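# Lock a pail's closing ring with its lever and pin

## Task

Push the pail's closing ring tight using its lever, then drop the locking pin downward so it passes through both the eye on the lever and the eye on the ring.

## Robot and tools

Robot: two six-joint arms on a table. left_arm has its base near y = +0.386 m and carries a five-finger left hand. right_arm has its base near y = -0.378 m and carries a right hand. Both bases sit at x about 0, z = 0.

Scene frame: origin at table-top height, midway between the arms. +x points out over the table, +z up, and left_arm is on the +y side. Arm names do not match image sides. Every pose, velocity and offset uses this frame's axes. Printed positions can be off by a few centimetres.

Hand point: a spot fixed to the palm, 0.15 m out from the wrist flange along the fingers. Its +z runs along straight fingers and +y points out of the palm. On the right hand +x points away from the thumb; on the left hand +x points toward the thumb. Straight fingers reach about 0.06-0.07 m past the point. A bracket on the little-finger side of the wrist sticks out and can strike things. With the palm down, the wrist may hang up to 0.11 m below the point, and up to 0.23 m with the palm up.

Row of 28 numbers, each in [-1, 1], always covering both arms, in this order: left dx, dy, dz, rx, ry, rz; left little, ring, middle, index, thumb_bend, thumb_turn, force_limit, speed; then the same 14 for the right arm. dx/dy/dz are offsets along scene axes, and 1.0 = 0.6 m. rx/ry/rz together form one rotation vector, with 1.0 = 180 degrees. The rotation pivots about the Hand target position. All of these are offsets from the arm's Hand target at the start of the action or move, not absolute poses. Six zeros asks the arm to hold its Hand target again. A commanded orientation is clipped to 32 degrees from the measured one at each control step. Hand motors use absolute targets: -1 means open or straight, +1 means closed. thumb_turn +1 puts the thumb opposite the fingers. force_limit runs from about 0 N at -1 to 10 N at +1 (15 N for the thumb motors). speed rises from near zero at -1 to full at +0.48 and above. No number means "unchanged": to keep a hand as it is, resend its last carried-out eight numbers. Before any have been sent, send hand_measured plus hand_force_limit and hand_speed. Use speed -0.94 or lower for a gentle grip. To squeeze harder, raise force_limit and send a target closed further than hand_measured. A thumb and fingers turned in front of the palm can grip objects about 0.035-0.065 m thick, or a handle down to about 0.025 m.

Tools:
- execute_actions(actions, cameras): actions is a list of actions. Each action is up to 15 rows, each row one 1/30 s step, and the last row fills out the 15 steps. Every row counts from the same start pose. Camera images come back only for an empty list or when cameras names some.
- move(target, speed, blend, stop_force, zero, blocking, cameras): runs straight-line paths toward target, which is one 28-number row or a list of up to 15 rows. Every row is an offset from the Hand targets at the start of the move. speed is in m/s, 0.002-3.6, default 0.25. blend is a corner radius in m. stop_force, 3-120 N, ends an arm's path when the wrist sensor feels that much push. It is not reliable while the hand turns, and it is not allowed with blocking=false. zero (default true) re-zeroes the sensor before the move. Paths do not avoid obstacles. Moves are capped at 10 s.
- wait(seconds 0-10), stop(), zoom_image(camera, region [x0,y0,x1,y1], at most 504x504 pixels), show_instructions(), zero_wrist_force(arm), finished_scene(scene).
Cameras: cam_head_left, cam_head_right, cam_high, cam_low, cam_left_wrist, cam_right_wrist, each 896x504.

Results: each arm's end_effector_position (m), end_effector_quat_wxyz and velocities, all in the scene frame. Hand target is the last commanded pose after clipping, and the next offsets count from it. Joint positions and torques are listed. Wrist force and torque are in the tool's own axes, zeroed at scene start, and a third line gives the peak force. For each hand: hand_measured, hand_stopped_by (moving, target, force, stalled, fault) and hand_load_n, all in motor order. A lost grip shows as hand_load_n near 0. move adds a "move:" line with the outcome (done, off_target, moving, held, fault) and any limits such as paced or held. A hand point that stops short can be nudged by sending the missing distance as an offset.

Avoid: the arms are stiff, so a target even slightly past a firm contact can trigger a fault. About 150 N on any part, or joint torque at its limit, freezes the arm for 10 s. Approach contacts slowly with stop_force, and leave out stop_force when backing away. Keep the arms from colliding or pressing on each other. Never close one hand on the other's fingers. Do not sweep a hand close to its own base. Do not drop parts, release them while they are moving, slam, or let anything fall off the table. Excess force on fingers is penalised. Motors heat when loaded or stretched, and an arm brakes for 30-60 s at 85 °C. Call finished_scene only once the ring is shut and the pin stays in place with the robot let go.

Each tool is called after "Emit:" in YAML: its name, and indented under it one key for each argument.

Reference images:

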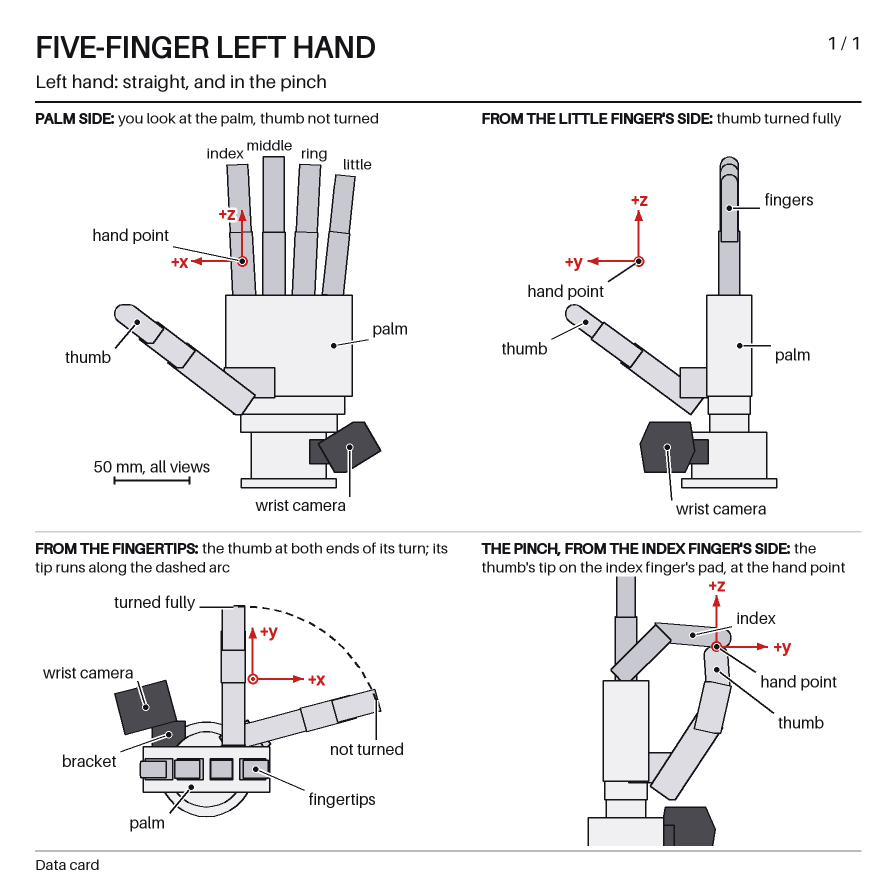

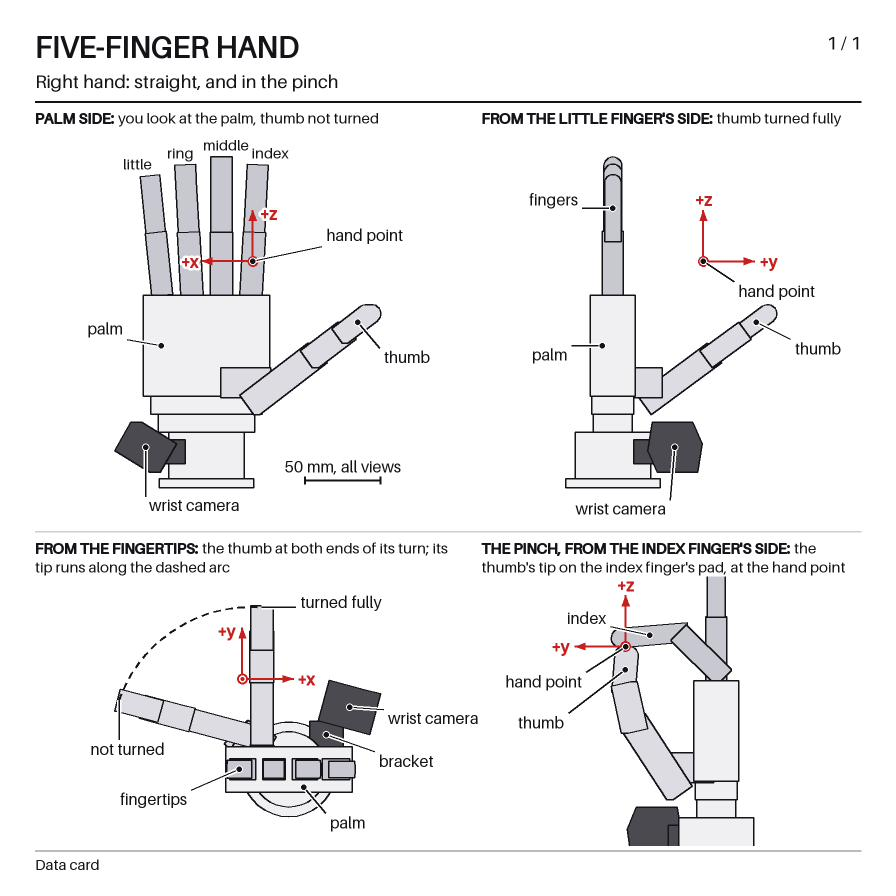

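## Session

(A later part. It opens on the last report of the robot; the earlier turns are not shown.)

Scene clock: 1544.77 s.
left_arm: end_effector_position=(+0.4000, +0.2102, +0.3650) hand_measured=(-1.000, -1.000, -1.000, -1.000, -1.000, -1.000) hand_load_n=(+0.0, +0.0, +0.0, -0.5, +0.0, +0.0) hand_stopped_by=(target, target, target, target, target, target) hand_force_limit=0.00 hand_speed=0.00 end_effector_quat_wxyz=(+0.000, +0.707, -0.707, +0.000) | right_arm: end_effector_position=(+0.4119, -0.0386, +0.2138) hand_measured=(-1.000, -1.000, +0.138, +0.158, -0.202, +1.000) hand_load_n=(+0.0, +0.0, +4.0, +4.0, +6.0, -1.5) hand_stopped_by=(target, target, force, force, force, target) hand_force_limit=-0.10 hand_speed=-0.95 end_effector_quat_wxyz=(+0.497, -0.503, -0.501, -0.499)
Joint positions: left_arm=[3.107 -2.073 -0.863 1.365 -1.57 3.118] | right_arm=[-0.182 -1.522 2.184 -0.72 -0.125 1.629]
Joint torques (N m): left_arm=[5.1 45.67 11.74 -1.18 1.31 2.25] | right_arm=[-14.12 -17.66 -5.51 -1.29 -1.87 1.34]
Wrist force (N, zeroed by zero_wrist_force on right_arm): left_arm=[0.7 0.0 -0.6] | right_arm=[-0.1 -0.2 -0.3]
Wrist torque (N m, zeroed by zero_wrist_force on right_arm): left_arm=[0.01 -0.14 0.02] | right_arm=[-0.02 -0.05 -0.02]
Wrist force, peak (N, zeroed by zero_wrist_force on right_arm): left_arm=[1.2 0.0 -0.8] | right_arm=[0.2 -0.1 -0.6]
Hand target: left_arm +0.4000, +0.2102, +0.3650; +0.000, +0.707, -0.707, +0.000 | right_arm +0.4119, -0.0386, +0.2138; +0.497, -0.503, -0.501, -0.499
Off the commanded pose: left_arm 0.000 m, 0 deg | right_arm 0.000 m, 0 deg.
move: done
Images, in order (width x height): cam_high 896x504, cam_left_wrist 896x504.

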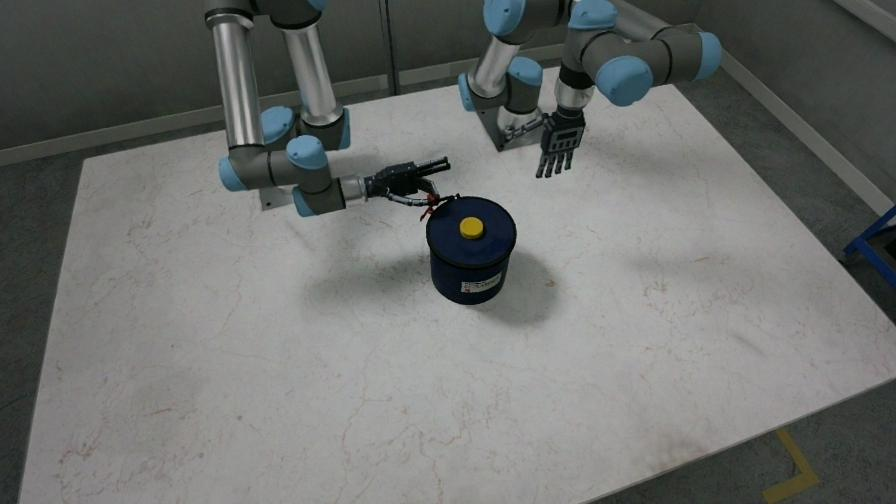

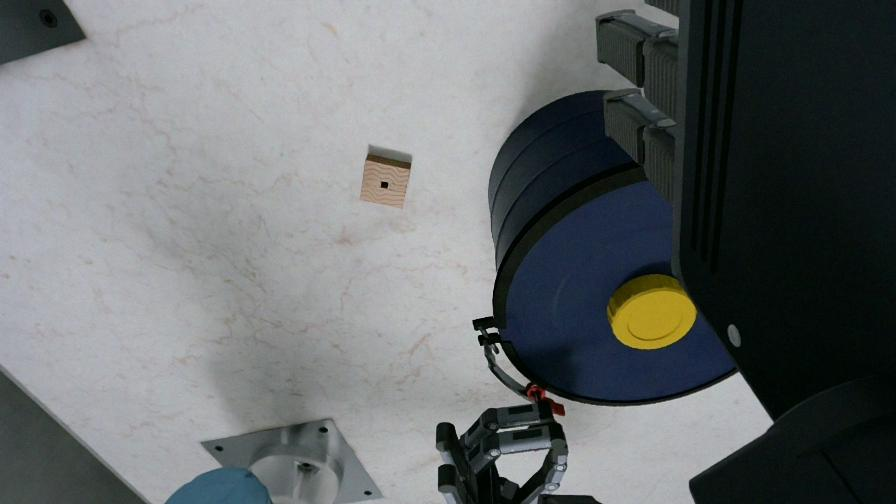

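Emit:
move:
  target: [0,0,0,0,0,0,-1,-1,-1,-1,-1,-1,0,0,0,0,-0.0115,0,0,0,-1,-1,0.3,0.3,0.3,1,-0.1,-0.95]
  speed: 0.012
  stop_force: 3
  cameras: ["cam_left_wrist","cam_high","cam_right_wrist"]

Emit:
zoom_image:
  camera: "cam_left_wrist"
  region: [500, 360, 580, 440]

Emit:
zoom_image:
  camera: "cam_high"
  region: [415, 180, 455, 220]

Scene clock: 1553.30 s.
left_arm: end_effector_position=(+0.4000, +0.2102, +0.3650) hand_measured=(-1.000, -1.000, -1.000, -1.000, -1.000, -1.000) hand_load_n=(+0.0, +0.0, -0.5, +0.0, +0.0, +0.0) hand_stopped_by=(target, target, target, target, target, target) hand_force_limit=0.00 hand_speed=0.00 end_effector_quat_wxyz=(+0.000, +0.707, -0.707, +0.000) | right_arm: end_effector_position=(+0.4119, -0.0387, +0.2069) hand_measured=(-1.000, -1.000, +0.138, +0.158, -0.202, +1.000) hand_load_n=(+0.0, +0.0, +4.0, +4.5, +6.5, -1.5) hand_stopped_by=(target, target, force, force, force, target) hand_force_limit=-0.10 hand_speed=-0.95 end_effector_quat_wxyz=(+0.497, -0.503, -0.501, -0.499)
Joint positions: left_arm=[3.107 -2.073 -0.863 1.365 -1.57 3.118] | right_arm=[-0.182 -1.51 2.193 -0.741 -0.125 1.629]
Joint torques (N m): left_arm=[5.19 45.64 12.86 -1.22 1.23 2.3] | right_arm=[-6.49 -12.86 -4.39 -1.25 0.15 1.31]
Wrist force (N, zeroed by zero_wrist_force on right_arm): left_arm=[0.8 0.0 -0.7] | right_arm=[-0.1 0.0 -0.4]
Wrist torque (N m, zeroed by zero_wrist_force on right_arm): left_arm=[0.02 -0.16 0.03] | right_arm=[0.00 -0.05 -0.02]
Wrist force, peak (N, zeroed by zero_wrist_force on right_arm): left_arm=[1.3 0.1 -0.5] | right_arm=[0.0 -0.3 -0.5]
Hand target: left_arm +0.4000, +0.2102, +0.3650; +0.000, +0.707, -0.707, +0.000 | right_arm +0.4119, -0.0386, +0.2069; +0.497, -0.503, -0.501, -0.499
Off the commanded pose: left_arm 0.000 m, 0 deg | right_arm 0.000 m, 0 deg.
move: done
Images, in order (width x height): cam_high 896x504, cam_left_wrist 896x504, cam_right_wrist 896x504.

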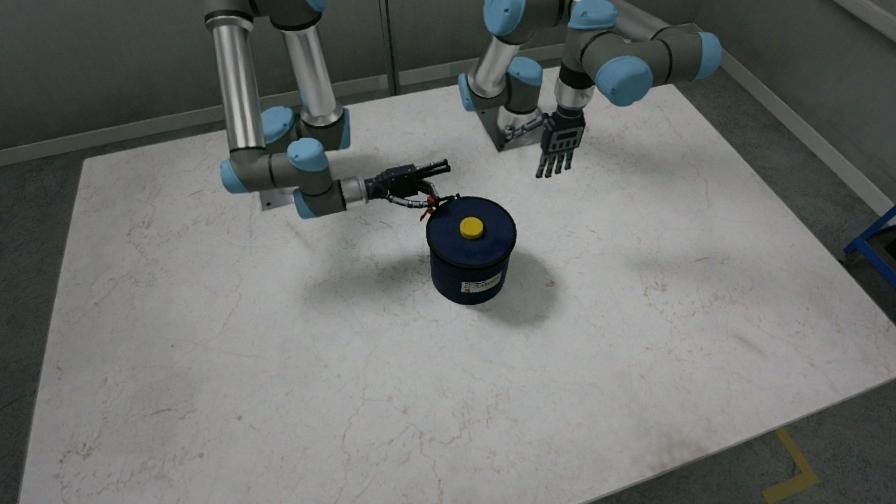

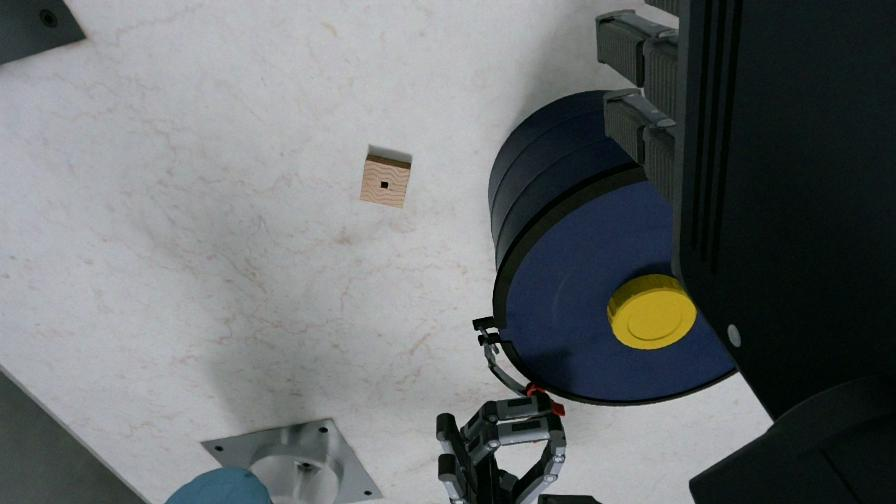

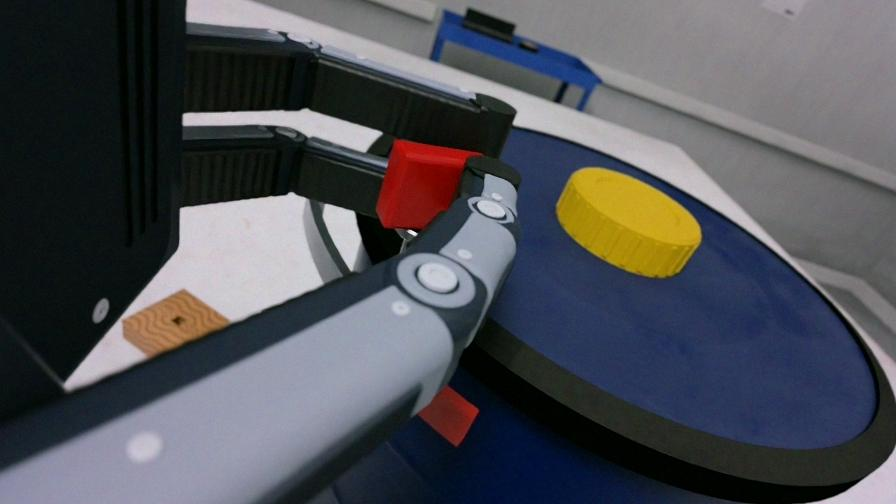

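Scaled by 6.300.

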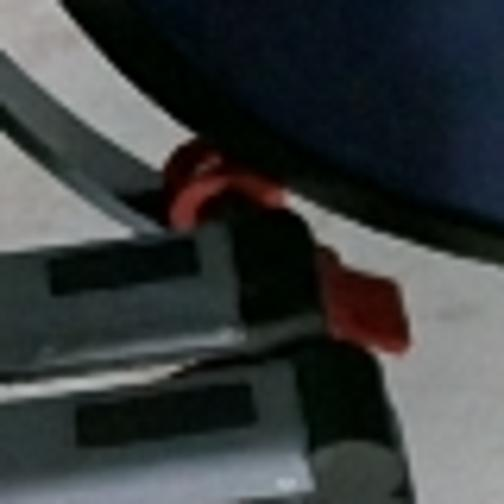

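Scaled by 12.600.

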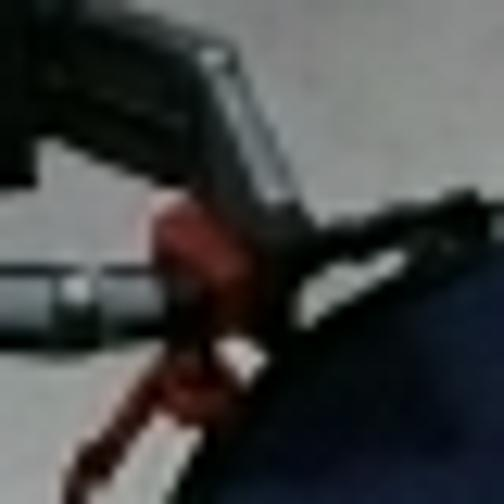

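Emit:
move:
  target: [0,0,0,0,0,0,-1,-1,-1,-1,-1,-1,0,0,0,0,-0.0117,0,0,0,-1,-1,0.3,0.3,0.3,1,-0.1,-0.95]
  speed: 0.012
  stop_force: 3
  cameras: ["cam_left_wrist","cam_high"]

Emit:
zoom_image:
  camera: "cam_left_wrist"
  region: [500, 360, 580, 440]

Emit:
zoom_image:
  camera: "cam_high"
  region: [415, 180, 455, 220]

Scene clock: 1560.30 s.
left_arm: end_effector_position=(+0.4000, +0.2102, +0.3650) hand_measured=(-1.000, -1.000, -1.000, -1.000, -1.000, -1.000) hand_load_n=(+0.0, +0.0, +0.0, +0.5, +0.0, +0.0) hand_stopped_by=(target, target, target, target, target, target) hand_force_limit=0.00 hand_speed=0.00 end_effector_quat_wxyz=(+0.000, +0.707, -0.707, +0.000) | right_arm: end_effector_position=(+0.4119, -0.0386, +0.1999) hand_measured=(-1.000, -1.000, +0.138, +0.158, -0.202, +1.000) hand_load_n=(+0.0, +0.0, +4.5, +4.5, +6.5, -1.5) hand_stopped_by=(target, target, force, force, force, target) hand_force_limit=-0.10 hand_speed=-0.95 end_effector_quat_wxyz=(+0.497, -0.503, -0.501, -0.499)
Joint positions: left_arm=[3.107 -2.073 -0.863 1.365 -1.57 3.118] | right_arm=[-0.182 -1.497 2.202 -0.764 -0.125 1.629]
Joint torques (N m): left_arm=[5.55 45.11 13.09 -1 1.34 2.11] | right_arm=[4.53 -13.19 -4.82 -1.35 0.06 1.26]
Wrist force (N, zeroed by zero_wrist_force on right_arm): left_arm=[0.9 -0.1 -0.6] | right_arm=[-0.2 -0.2 -0.2]
Wrist torque (N m, zeroed by zero_wrist_force on right_arm): left_arm=[0.00 -0.18 0.04] | right_arm=[-0.04 -0.05 -0.02]
Wrist force, peak (N, zeroed by zero_wrist_force on right_arm): left_arm=[1.2 -0.3 -0.8] | right_arm=[-0.1 -0.4 -0.5]
Hand target: left_arm +0.4000, +0.2102, +0.3650; +0.000, +0.707, -0.707, +0.000 | right_arm +0.4119, -0.0386, +0.1999; +0.497, -0.503, -0.501, -0.499
Off the commanded pose: left_arm 0.000 m, 0 deg | right_arm 0.000 m, 0 deg.
move: done
Images, in order (width x height): cam_high 896x504, cam_left_wrist 896x504.

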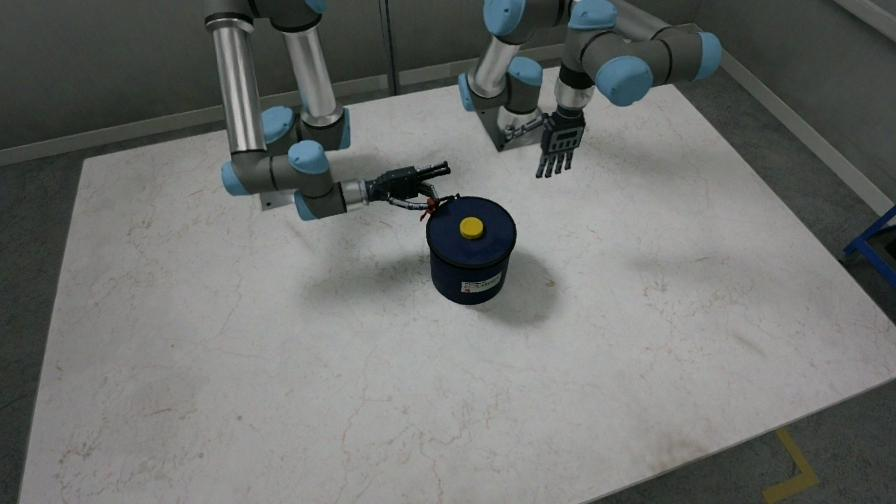

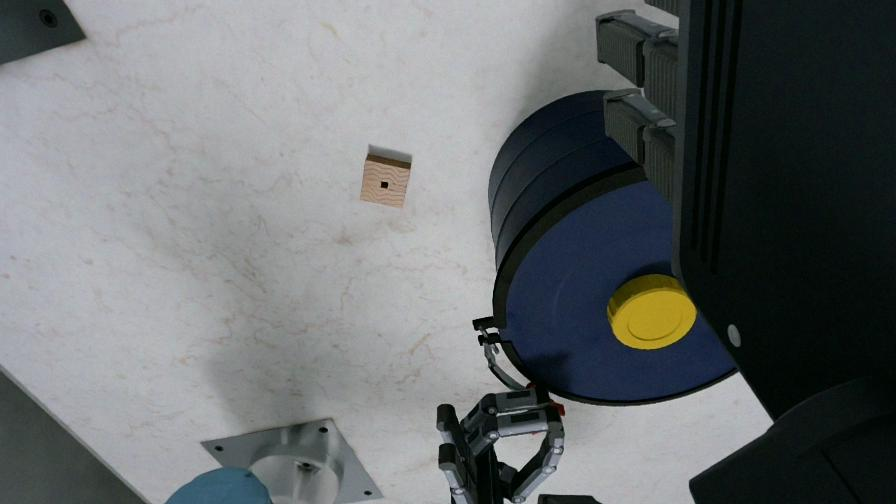

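Scaled by 6.300.

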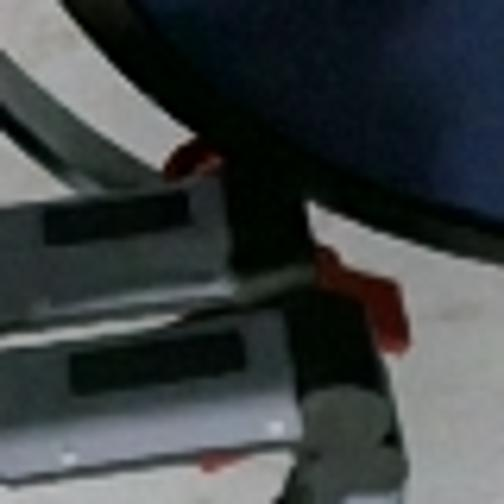

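Scaled by 12.600.

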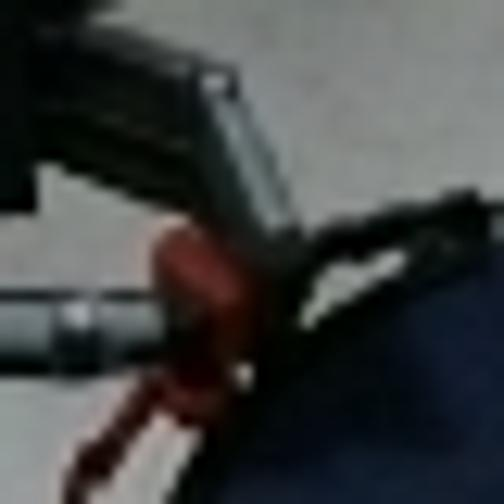

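Emit:
move:
  target: [0,0,0,0,0,0,-1,-1,-1,-1,-1,-1,0,0,0,0,-0.015,0,0,0,-1,-1,0.3,0.3,0.3,1,-0.1,-0.95]
  speed: 0.01
  stop_force: 3
  cameras: ["cam_left_wrist","cam_high","cam_right_wrist"]

Emit:
zoom_image:
  camera: "cam_high"
  region: [415, 180, 455, 220]

Emit:
zoom_image:
  camera: "cam_right_wrist"
  region: [300, 100, 560, 360]

Scene clock: 1567.87 s.
left_arm: end_effector_position=(+0.4000, +0.2102, +0.3650) hand_measured=(-1.000, -1.000, -1.000, -1.000, -1.000, -1.000) hand_load_n=(+0.0, +0.0, +0.0, +0.0, +0.0, +0.0) hand_stopped_by=(target, target, target, target, target, target) hand_force_limit=0.00 hand_speed=0.00 end_effector_quat_wxyz=(+0.000, +0.707, -0.707, +0.000) | right_arm: end_effector_position=(+0.4119, -0.0386, +0.1946) hand_measured=(-1.000, -1.000, +0.138, +0.158, -0.202, +1.000) hand_load_n=(+0.0, +0.0, +4.5, +4.0, +6.0, -1.5) hand_stopped_by=(target, target, force, force, force, target) hand_force_limit=-0.10 hand_speed=-0.95 end_effector_quat_wxyz=(+0.497, -0.503, -0.501, -0.499)
Joint positions: left_arm=[3.107 -2.073 -0.863 1.365 -1.57 3.118] | right_arm=[-0.182 -1.486 2.208 -0.779 -0.125 1.628]
Joint torques (N m): left_arm=[4.73 45.21 13.79 -1.18 1.23 2.12] | right_arm=[0.21 -32.97 -30.05 1.63 -1.19 0.69]
Wrist force (N, zeroed by zero_wrist_force on right_arm): left_arm=[0.9 0.0 -0.3] | right_arm=[1.3 -0.6 0.2]
Wrist torque (N m, zeroed by zero_wrist_force on right_arm): left_arm=[0.00 -0.17 0.04] | right_arm=[-0.04 -0.03 0.03]
Wrist force, peak (N, zeroed by zero_wrist_force on right_arm): left_arm=[1.1 -0.3 -0.8] | right_arm=[7.4 -1.1 -0.5]
Hand target: left_arm +0.4000, +0.2102, +0.3650; +0.000, +0.707, -0.707, +0.000 | right_arm +0.4119, -0.0386, +0.1946; +0.497, -0.503, -0.501, -0.499 (not the last commanded pose)
Off the commanded pose: left_arm 0.000 m, 0 deg | right_arm 0.004 m, 0 deg.
move: contact (right_arm)
Images, in order (width x height): cam_high 896x504, cam_left_wrist 896x504, cam_right_wrist 896x504.

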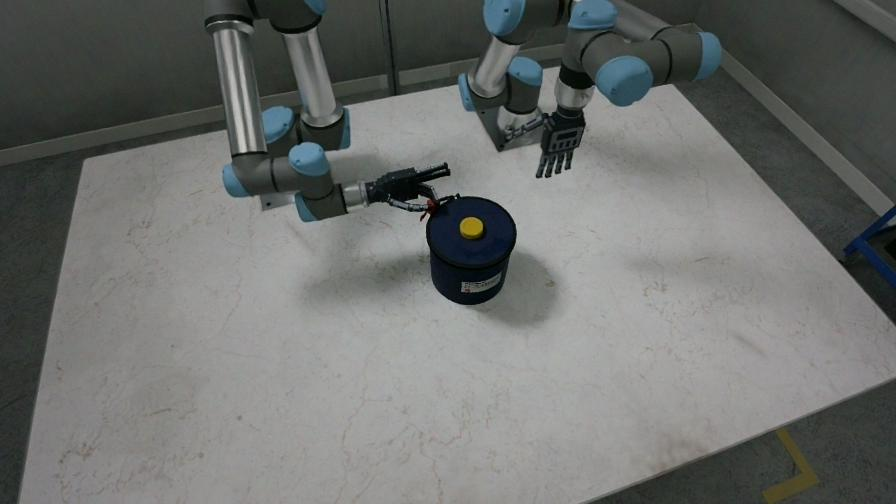

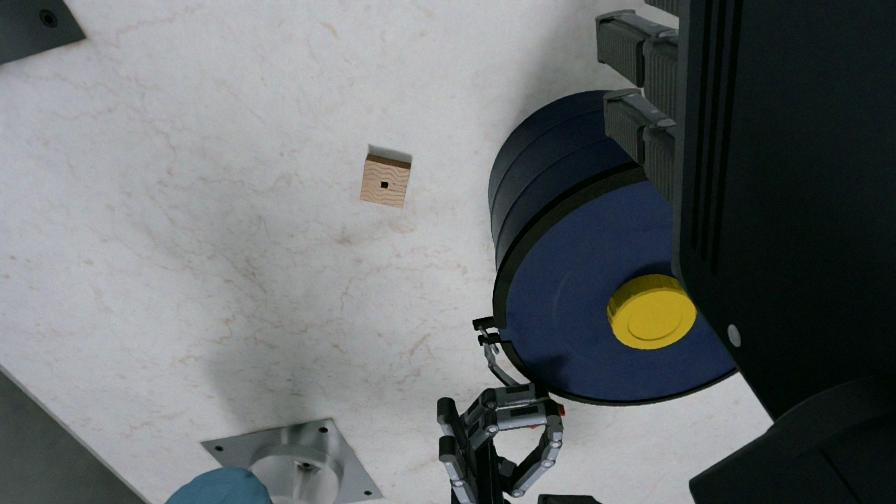

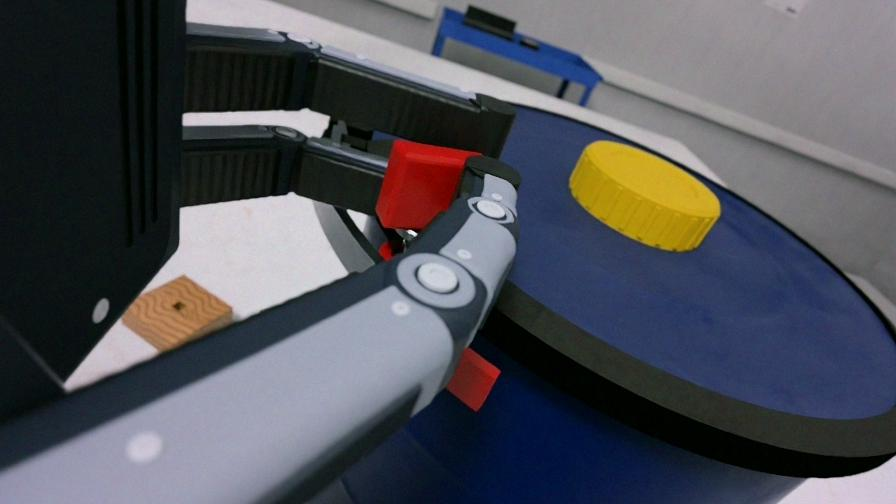

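Scaled by 12.600.

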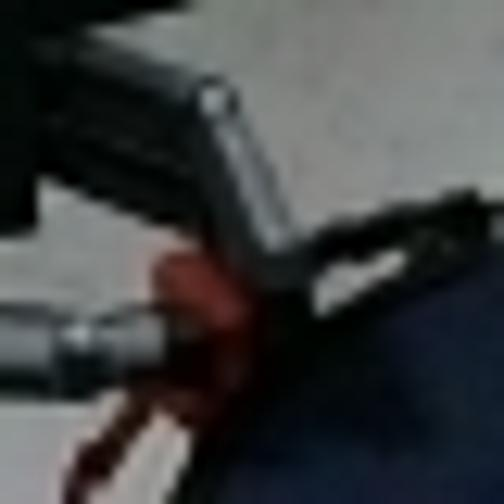

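Scaled by 1.938.

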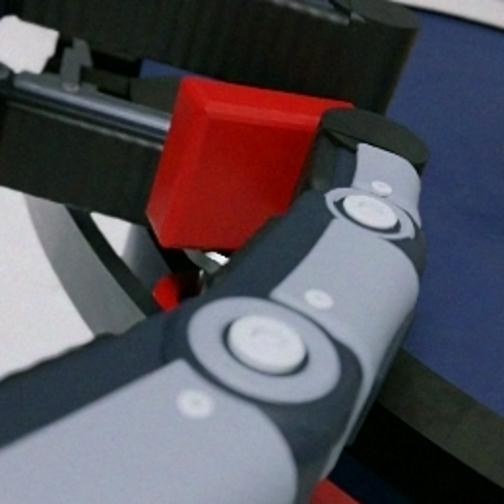

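Emit:
move:
  target: [0,0,0,0,0,0,-1,-1,-1,-1,-1,-1,0,0,0,0,0,0,0,0,-1,-1,0.0,0.0,-0.35,1,-0.1,-0.9]
  cameras: ["cam_left_wrist","cam_high","cam_right_wrist"]

Emit:
zoom_image:
  camera: "cam_high"
  region: [415, 180, 455, 220]

Emit:
zoom_image:
  camera: "cam_right_wrist"
  region: [300, 100, 560, 360]

Scene clock: 1577.73 s.
left_arm: end_effector_position=(+0.4000, +0.2102, +0.3650) hand_measured=(-1.000, -1.000, -1.000, -1.000, -1.000, -1.000) hand_load_n=(+0.0, +0.0, +0.0, +0.0, +0.0, +0.0) hand_stopped_by=(target, target, target, target, target, target) hand_force_limit=0.00 hand_speed=0.00 end_effector_quat_wxyz=(+0.000, +0.707, -0.707, +0.000) | right_arm: end_effector_position=(+0.4119, -0.0386, +0.1946) hand_measured=(-1.000, -1.000, +0.000, +0.002, -0.350, +1.000) hand_load_n=(+0.0, +0.0, +0.0, -7.0, +0.0, +0.5) hand_stopped_by=(target, target, target, target, target, target) hand_force_limit=-0.10 hand_speed=-0.90 end_effector_quat_wxyz=(+0.497, -0.503, -0.501, -0.499)
Joint positions: left_arm=[3.107 -2.073 -0.863 1.365 -1.57 3.118] | right_arm=[-0.182 -1.486 2.208 -0.779 -0.125 1.628]
Joint torques (N m): left_arm=[3.3 45 13.11 -1.11 1.36 2.02] | right_arm=[0.74 -22.4 -16.58 1.68 -1.27 0.54]
Wrist force (N, zeroed by zero_wrist_force on right_arm): left_arm=[0.8 -0.3 -0.7] | right_arm=[14.4 1.7 -4.4]
Wrist torque (N m, zeroed by zero_wrist_force on right_arm): left_arm=[-0.03 -0.15 0.03] | right_arm=[-0.06 0.28 0.03]
Wrist force, peak (N, zeroed by zero_wrist_force on right_arm): left_arm=[1.2 0.0 -1.0] | right_arm=[15.0 1.6 -4.6]
Hand target: left_arm +0.4000, +0.2102, +0.3650; +0.000, +0.707, -0.707, +0.000 | right_arm +0.4119, -0.0386, +0.1946; +0.497, -0.503, -0.501, -0.499
Off the commanded pose: left_arm 0.000 m, 0 deg | right_arm 0.000 m, 0 deg.
move: done
Images, in order (width x height): cam_high 896x504, cam_left_wrist 896x504, cam_right_wrist 896x504.

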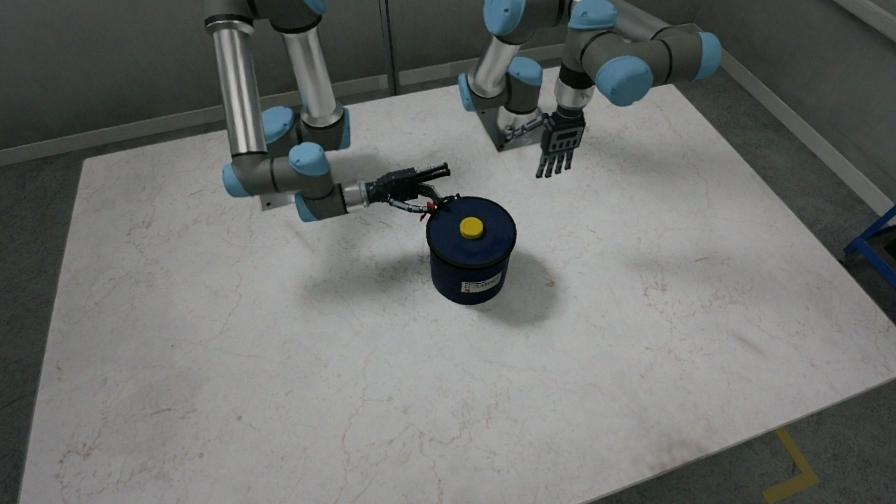

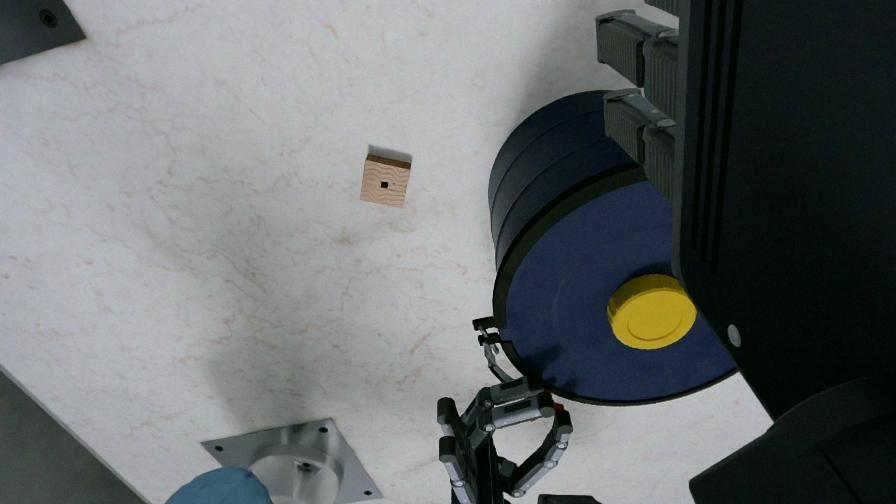

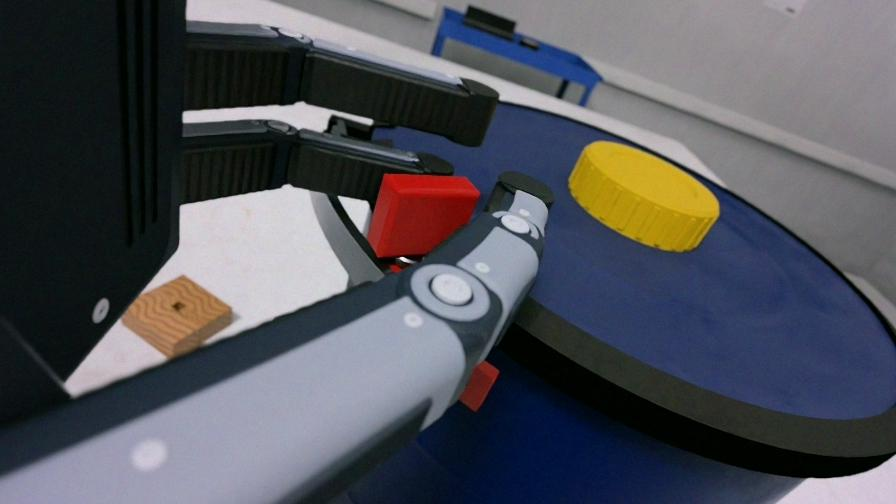

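Scaled by 12.600.

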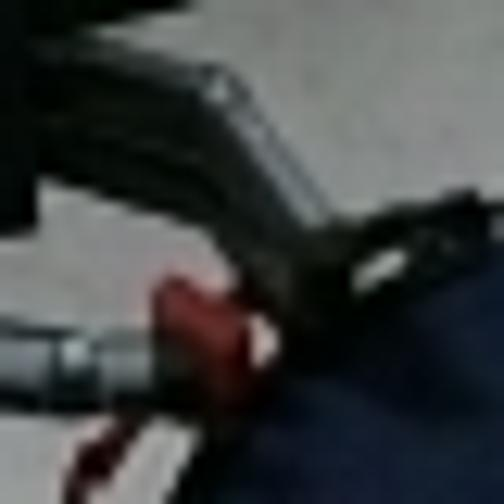

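Scaled by 1.938.

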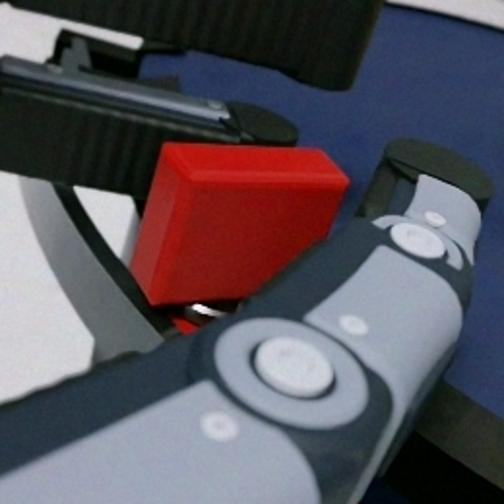

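Emit:
move:
  target: [0,0,0,0,0,0,-1,-1,-1,-1,-1,-1,0,0,0,0,0.012,0,0,0,-1,-1,0.0,0.0,-0.35,1,-0.1,-0.9]
  speed: 0.02
  cameras: ["cam_right_wrist","cam_high"]

Emit:
zoom_image:
  camera: "cam_right_wrist"
  region: [300, 100, 560, 360]

Emit:
zoom_image:
  camera: "cam_high"
  region: [415, 180, 455, 220]

Scene clock: 1589.67 s.
left_arm: end_effector_position=(+0.4000, +0.2102, +0.3650) hand_measured=(-1.000, -1.000, -1.000, -1.000, -1.000, -1.000) hand_load_n=(+0.0, +0.0, +0.0, +0.0, +0.0, +0.0) hand_stopped_by=(target, target, target, target, target, target) hand_force_limit=0.00 hand_speed=0.00 end_effector_quat_wxyz=(+0.000, +0.707, -0.707, +0.000) | right_arm: end_effector_position=(+0.4119, -0.0386, +0.2017) hand_measured=(-1.000, -1.000, +0.000, +0.002, -0.350, +1.000) hand_load_n=(+0.0, +0.0, +0.0, +0.0, +0.0, +0.0) hand_stopped_by=(target, target, target, target, target, target) hand_force_limit=-0.10 hand_speed=-0.90 end_effector_quat_wxyz=(+0.497, -0.503, -0.501, -0.499)
Joint positions: left_arm=[3.107 -2.073 -0.863 1.365 -1.57 3.118] | right_arm=[-0.182 -1.5 2.199 -0.757 -0.125 1.629]
Joint torques (N m): left_arm=[3.64 44.54 12.48 -1.26 1.43 1.83] | right_arm=[7.48 -33.79 -30.76 1.27 1.03 -1.32]
Wrist force (N, zeroed by zero_wrist_force on right_arm): left_arm=[1.0 -0.2 -0.6] | right_arm=[-0.4 -0.4 -0.3]
Wrist torque (N m, zeroed by zero_wrist_force on right_arm): left_arm=[-0.03 -0.18 0.04] | right_arm=[-0.07 0.04 -0.01]
Wrist force, peak (N, zeroed by zero_wrist_force on right_arm): left_arm=[1.3 -0.2 -0.4] | right_arm=[15.3 1.6 -4.5]
Hand target: left_arm +0.4000, +0.2102, +0.3650; +0.000, +0.707, -0.707, +0.000 | right_arm +0.4119, -0.0386, +0.2018; +0.497, -0.503, -0.501, -0.499
Off the commanded pose: left_arm 0.000 m, 0 deg | right_arm 0.000 m, 0 deg.
move: done
Images, in order (width x height): cam_high 896x504, cam_right_wrist 896x504.

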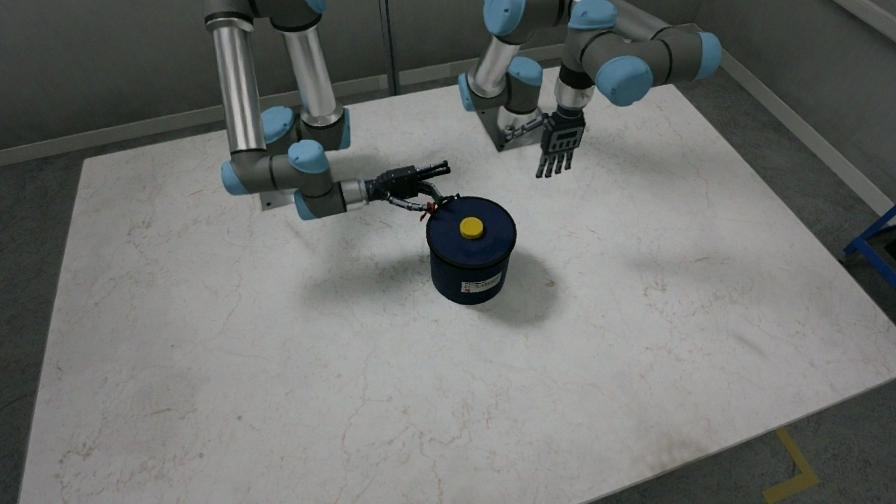

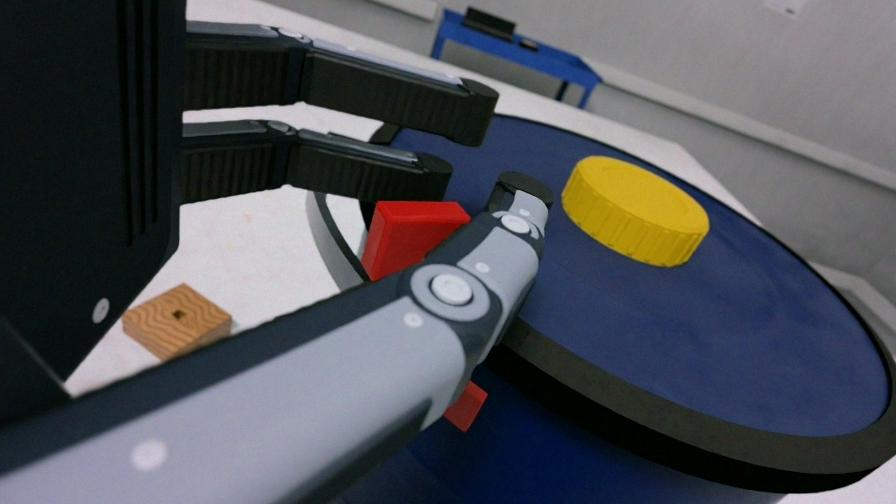

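Scaled by 1.938.

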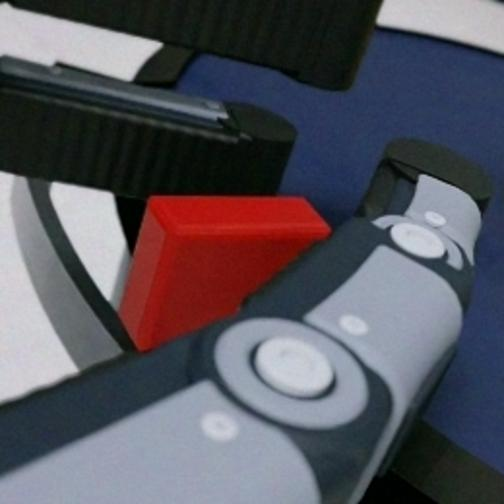

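Scaled by 12.600.

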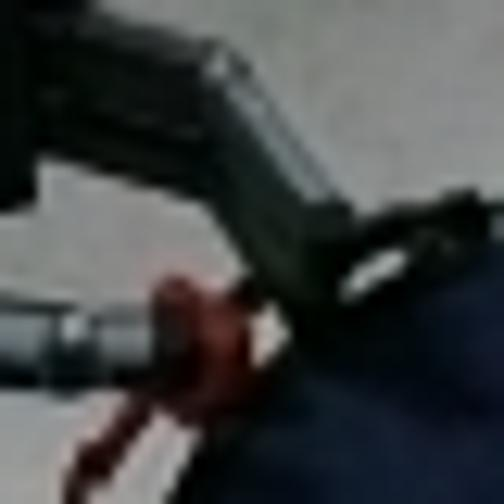

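Pin stays put. Raise further and open.

Emit:
move:
  target:
    - [0,0,0,0,0,0,-1,-1,-1,-1,-1,-1,0,0,0,0,0.03,0,0,0,-1,-1,-0.4,-0.4,-0.7,1,-0.1,-0.5]
    - [0,0,0,0,0,0,-1,-1,-1,-1,-1,-1,0,0,-0.02,-0.03,0.13,0,0,0,-1,-1,-0.4,-0.4,-0.7,1,-0.1,-0.5]
  speed: 0.04
  cameras: ["cam_right_wrist","cam_high","cam_left_wrist"]

Emit:
zoom_image:
  camera: "cam_left_wrist"
  region: [470, 330, 610, 470]

Emit:
zoom_image:
  camera: "cam_high"
  region: [415, 180, 455, 220]

Scene clock: 1598.80 s.
left_arm: end_effector_position=(+0.4000, +0.2102, +0.3650) hand_measured=(-1.000, -1.000, -1.000, -1.000, -1.000, -1.000) hand_load_n=(+0.0, +0.0, +0.0, +0.0, +0.0, +0.0) hand_stopped_by=(target, target, target, target, target, target) hand_force_limit=0.00 hand_speed=0.00 end_effector_quat_wxyz=(+0.000, +0.707, -0.707, +0.000) | right_arm: end_effector_position=(+0.3999, -0.0566, +0.2798) hand_measured=(-1.000, -1.000, -0.400, -0.400, -0.700, +1.000) hand_load_n=(+0.0, +0.0, +0.0, +0.0, +0.0, +0.0) hand_stopped_by=(target, target, target, target, target, target) hand_force_limit=-0.10 hand_speed=-0.50 end_effector_quat_wxyz=(+0.497, -0.503, -0.501, -0.499)
Joint positions: left_arm=[3.107 -2.073 -0.863 1.365 -1.57 3.118] | right_arm=[-0.242 -1.657 2.116 -0.498 -0.185 1.61]
Joint torques (N m): left_arm=[3.85 45.23 14.24 -1.28 1.08 1.84] | right_arm=[-14.6 -29.89 -33.08 1.75 -2.11 -1.4]
Wrist force (N, zeroed by zero_wrist_force on right_arm): left_arm=[0.7 -0.2 -0.6] | right_arm=[-0.5 -0.5 -0.3]
Wrist torque (N m, zeroed by zero_wrist_force on right_arm): left_arm=[-0.01 -0.14 0.03] | right_arm=[-0.05 0.08 0.04]
Wrist force, peak (N, zeroed by zero_wrist_force on right_arm): left_arm=[1.0 -0.2 -0.9] | right_arm=[-0.9 -0.4 -0.3]
Hand target: left_arm +0.4000, +0.2102, +0.3650; +0.000, +0.707, -0.707, +0.000 | right_arm +0.3999, -0.0566, +0.2798; +0.497, -0.503, -0.501, -0.499
Off the commanded pose: left_arm 0.000 m, 0 deg | right_arm 0.000 m, 0 deg.
move: done
Images, in order (width x height): cam_high 896x504, cam_left_wrist 896x504, cam_right_wrist 896x504.

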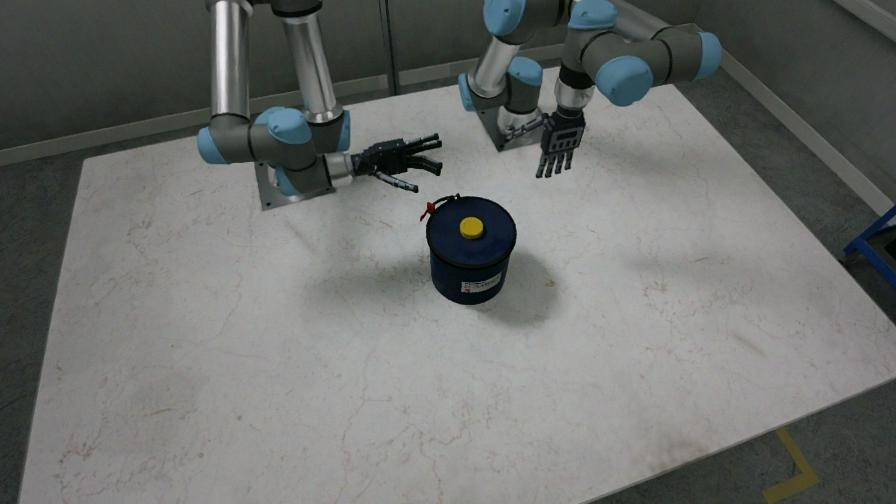

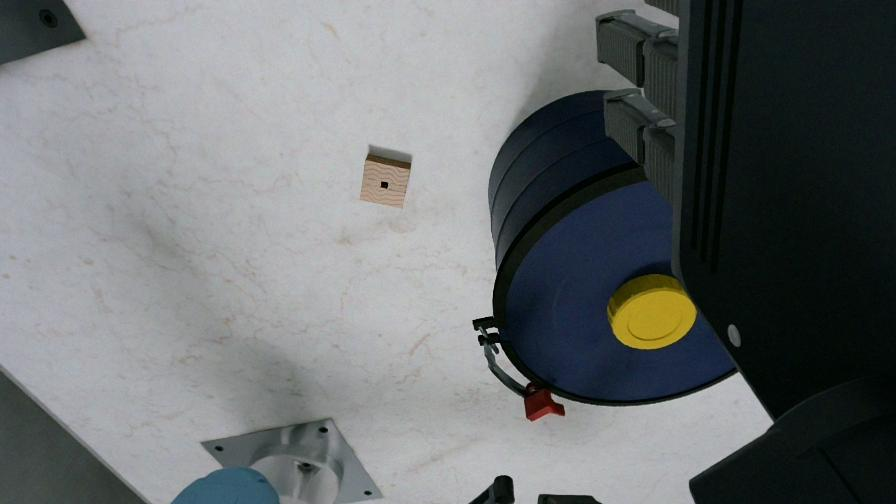

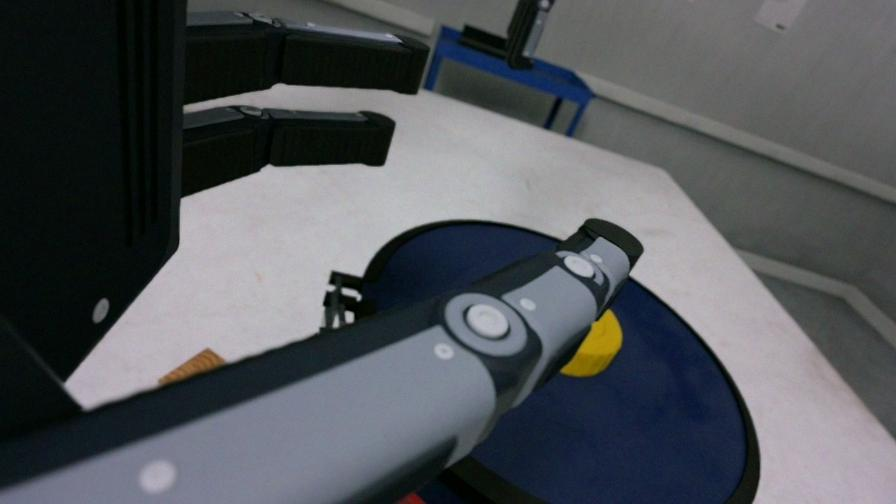

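Scaled by 3.600.

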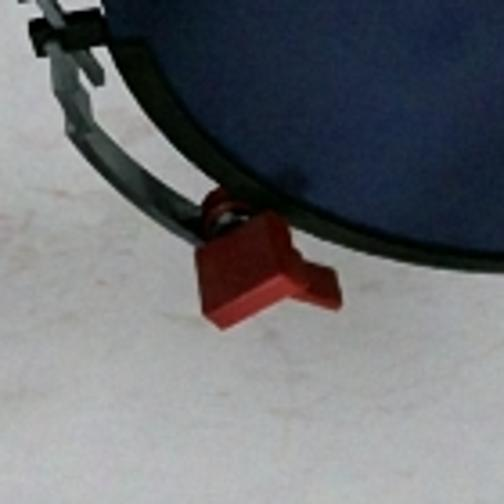

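Scaled by 12.600.

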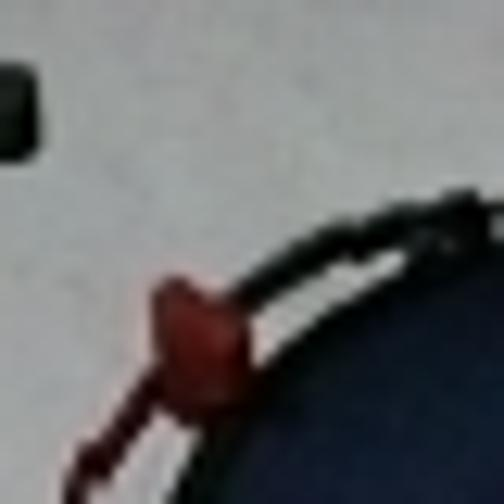

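Emit:
zoom_image:
  camera: "cam_left_wrist"
  region: [515, 370, 575, 430]

Scaled by 8.400.

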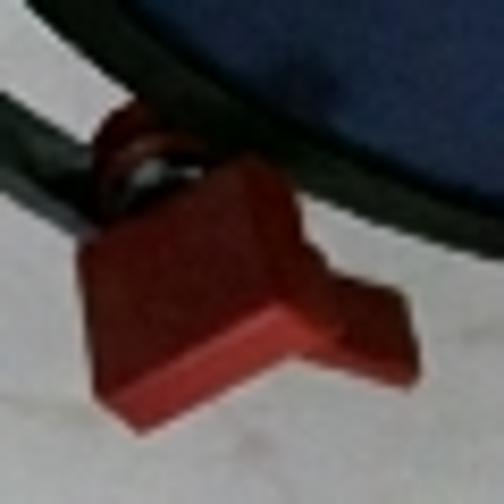

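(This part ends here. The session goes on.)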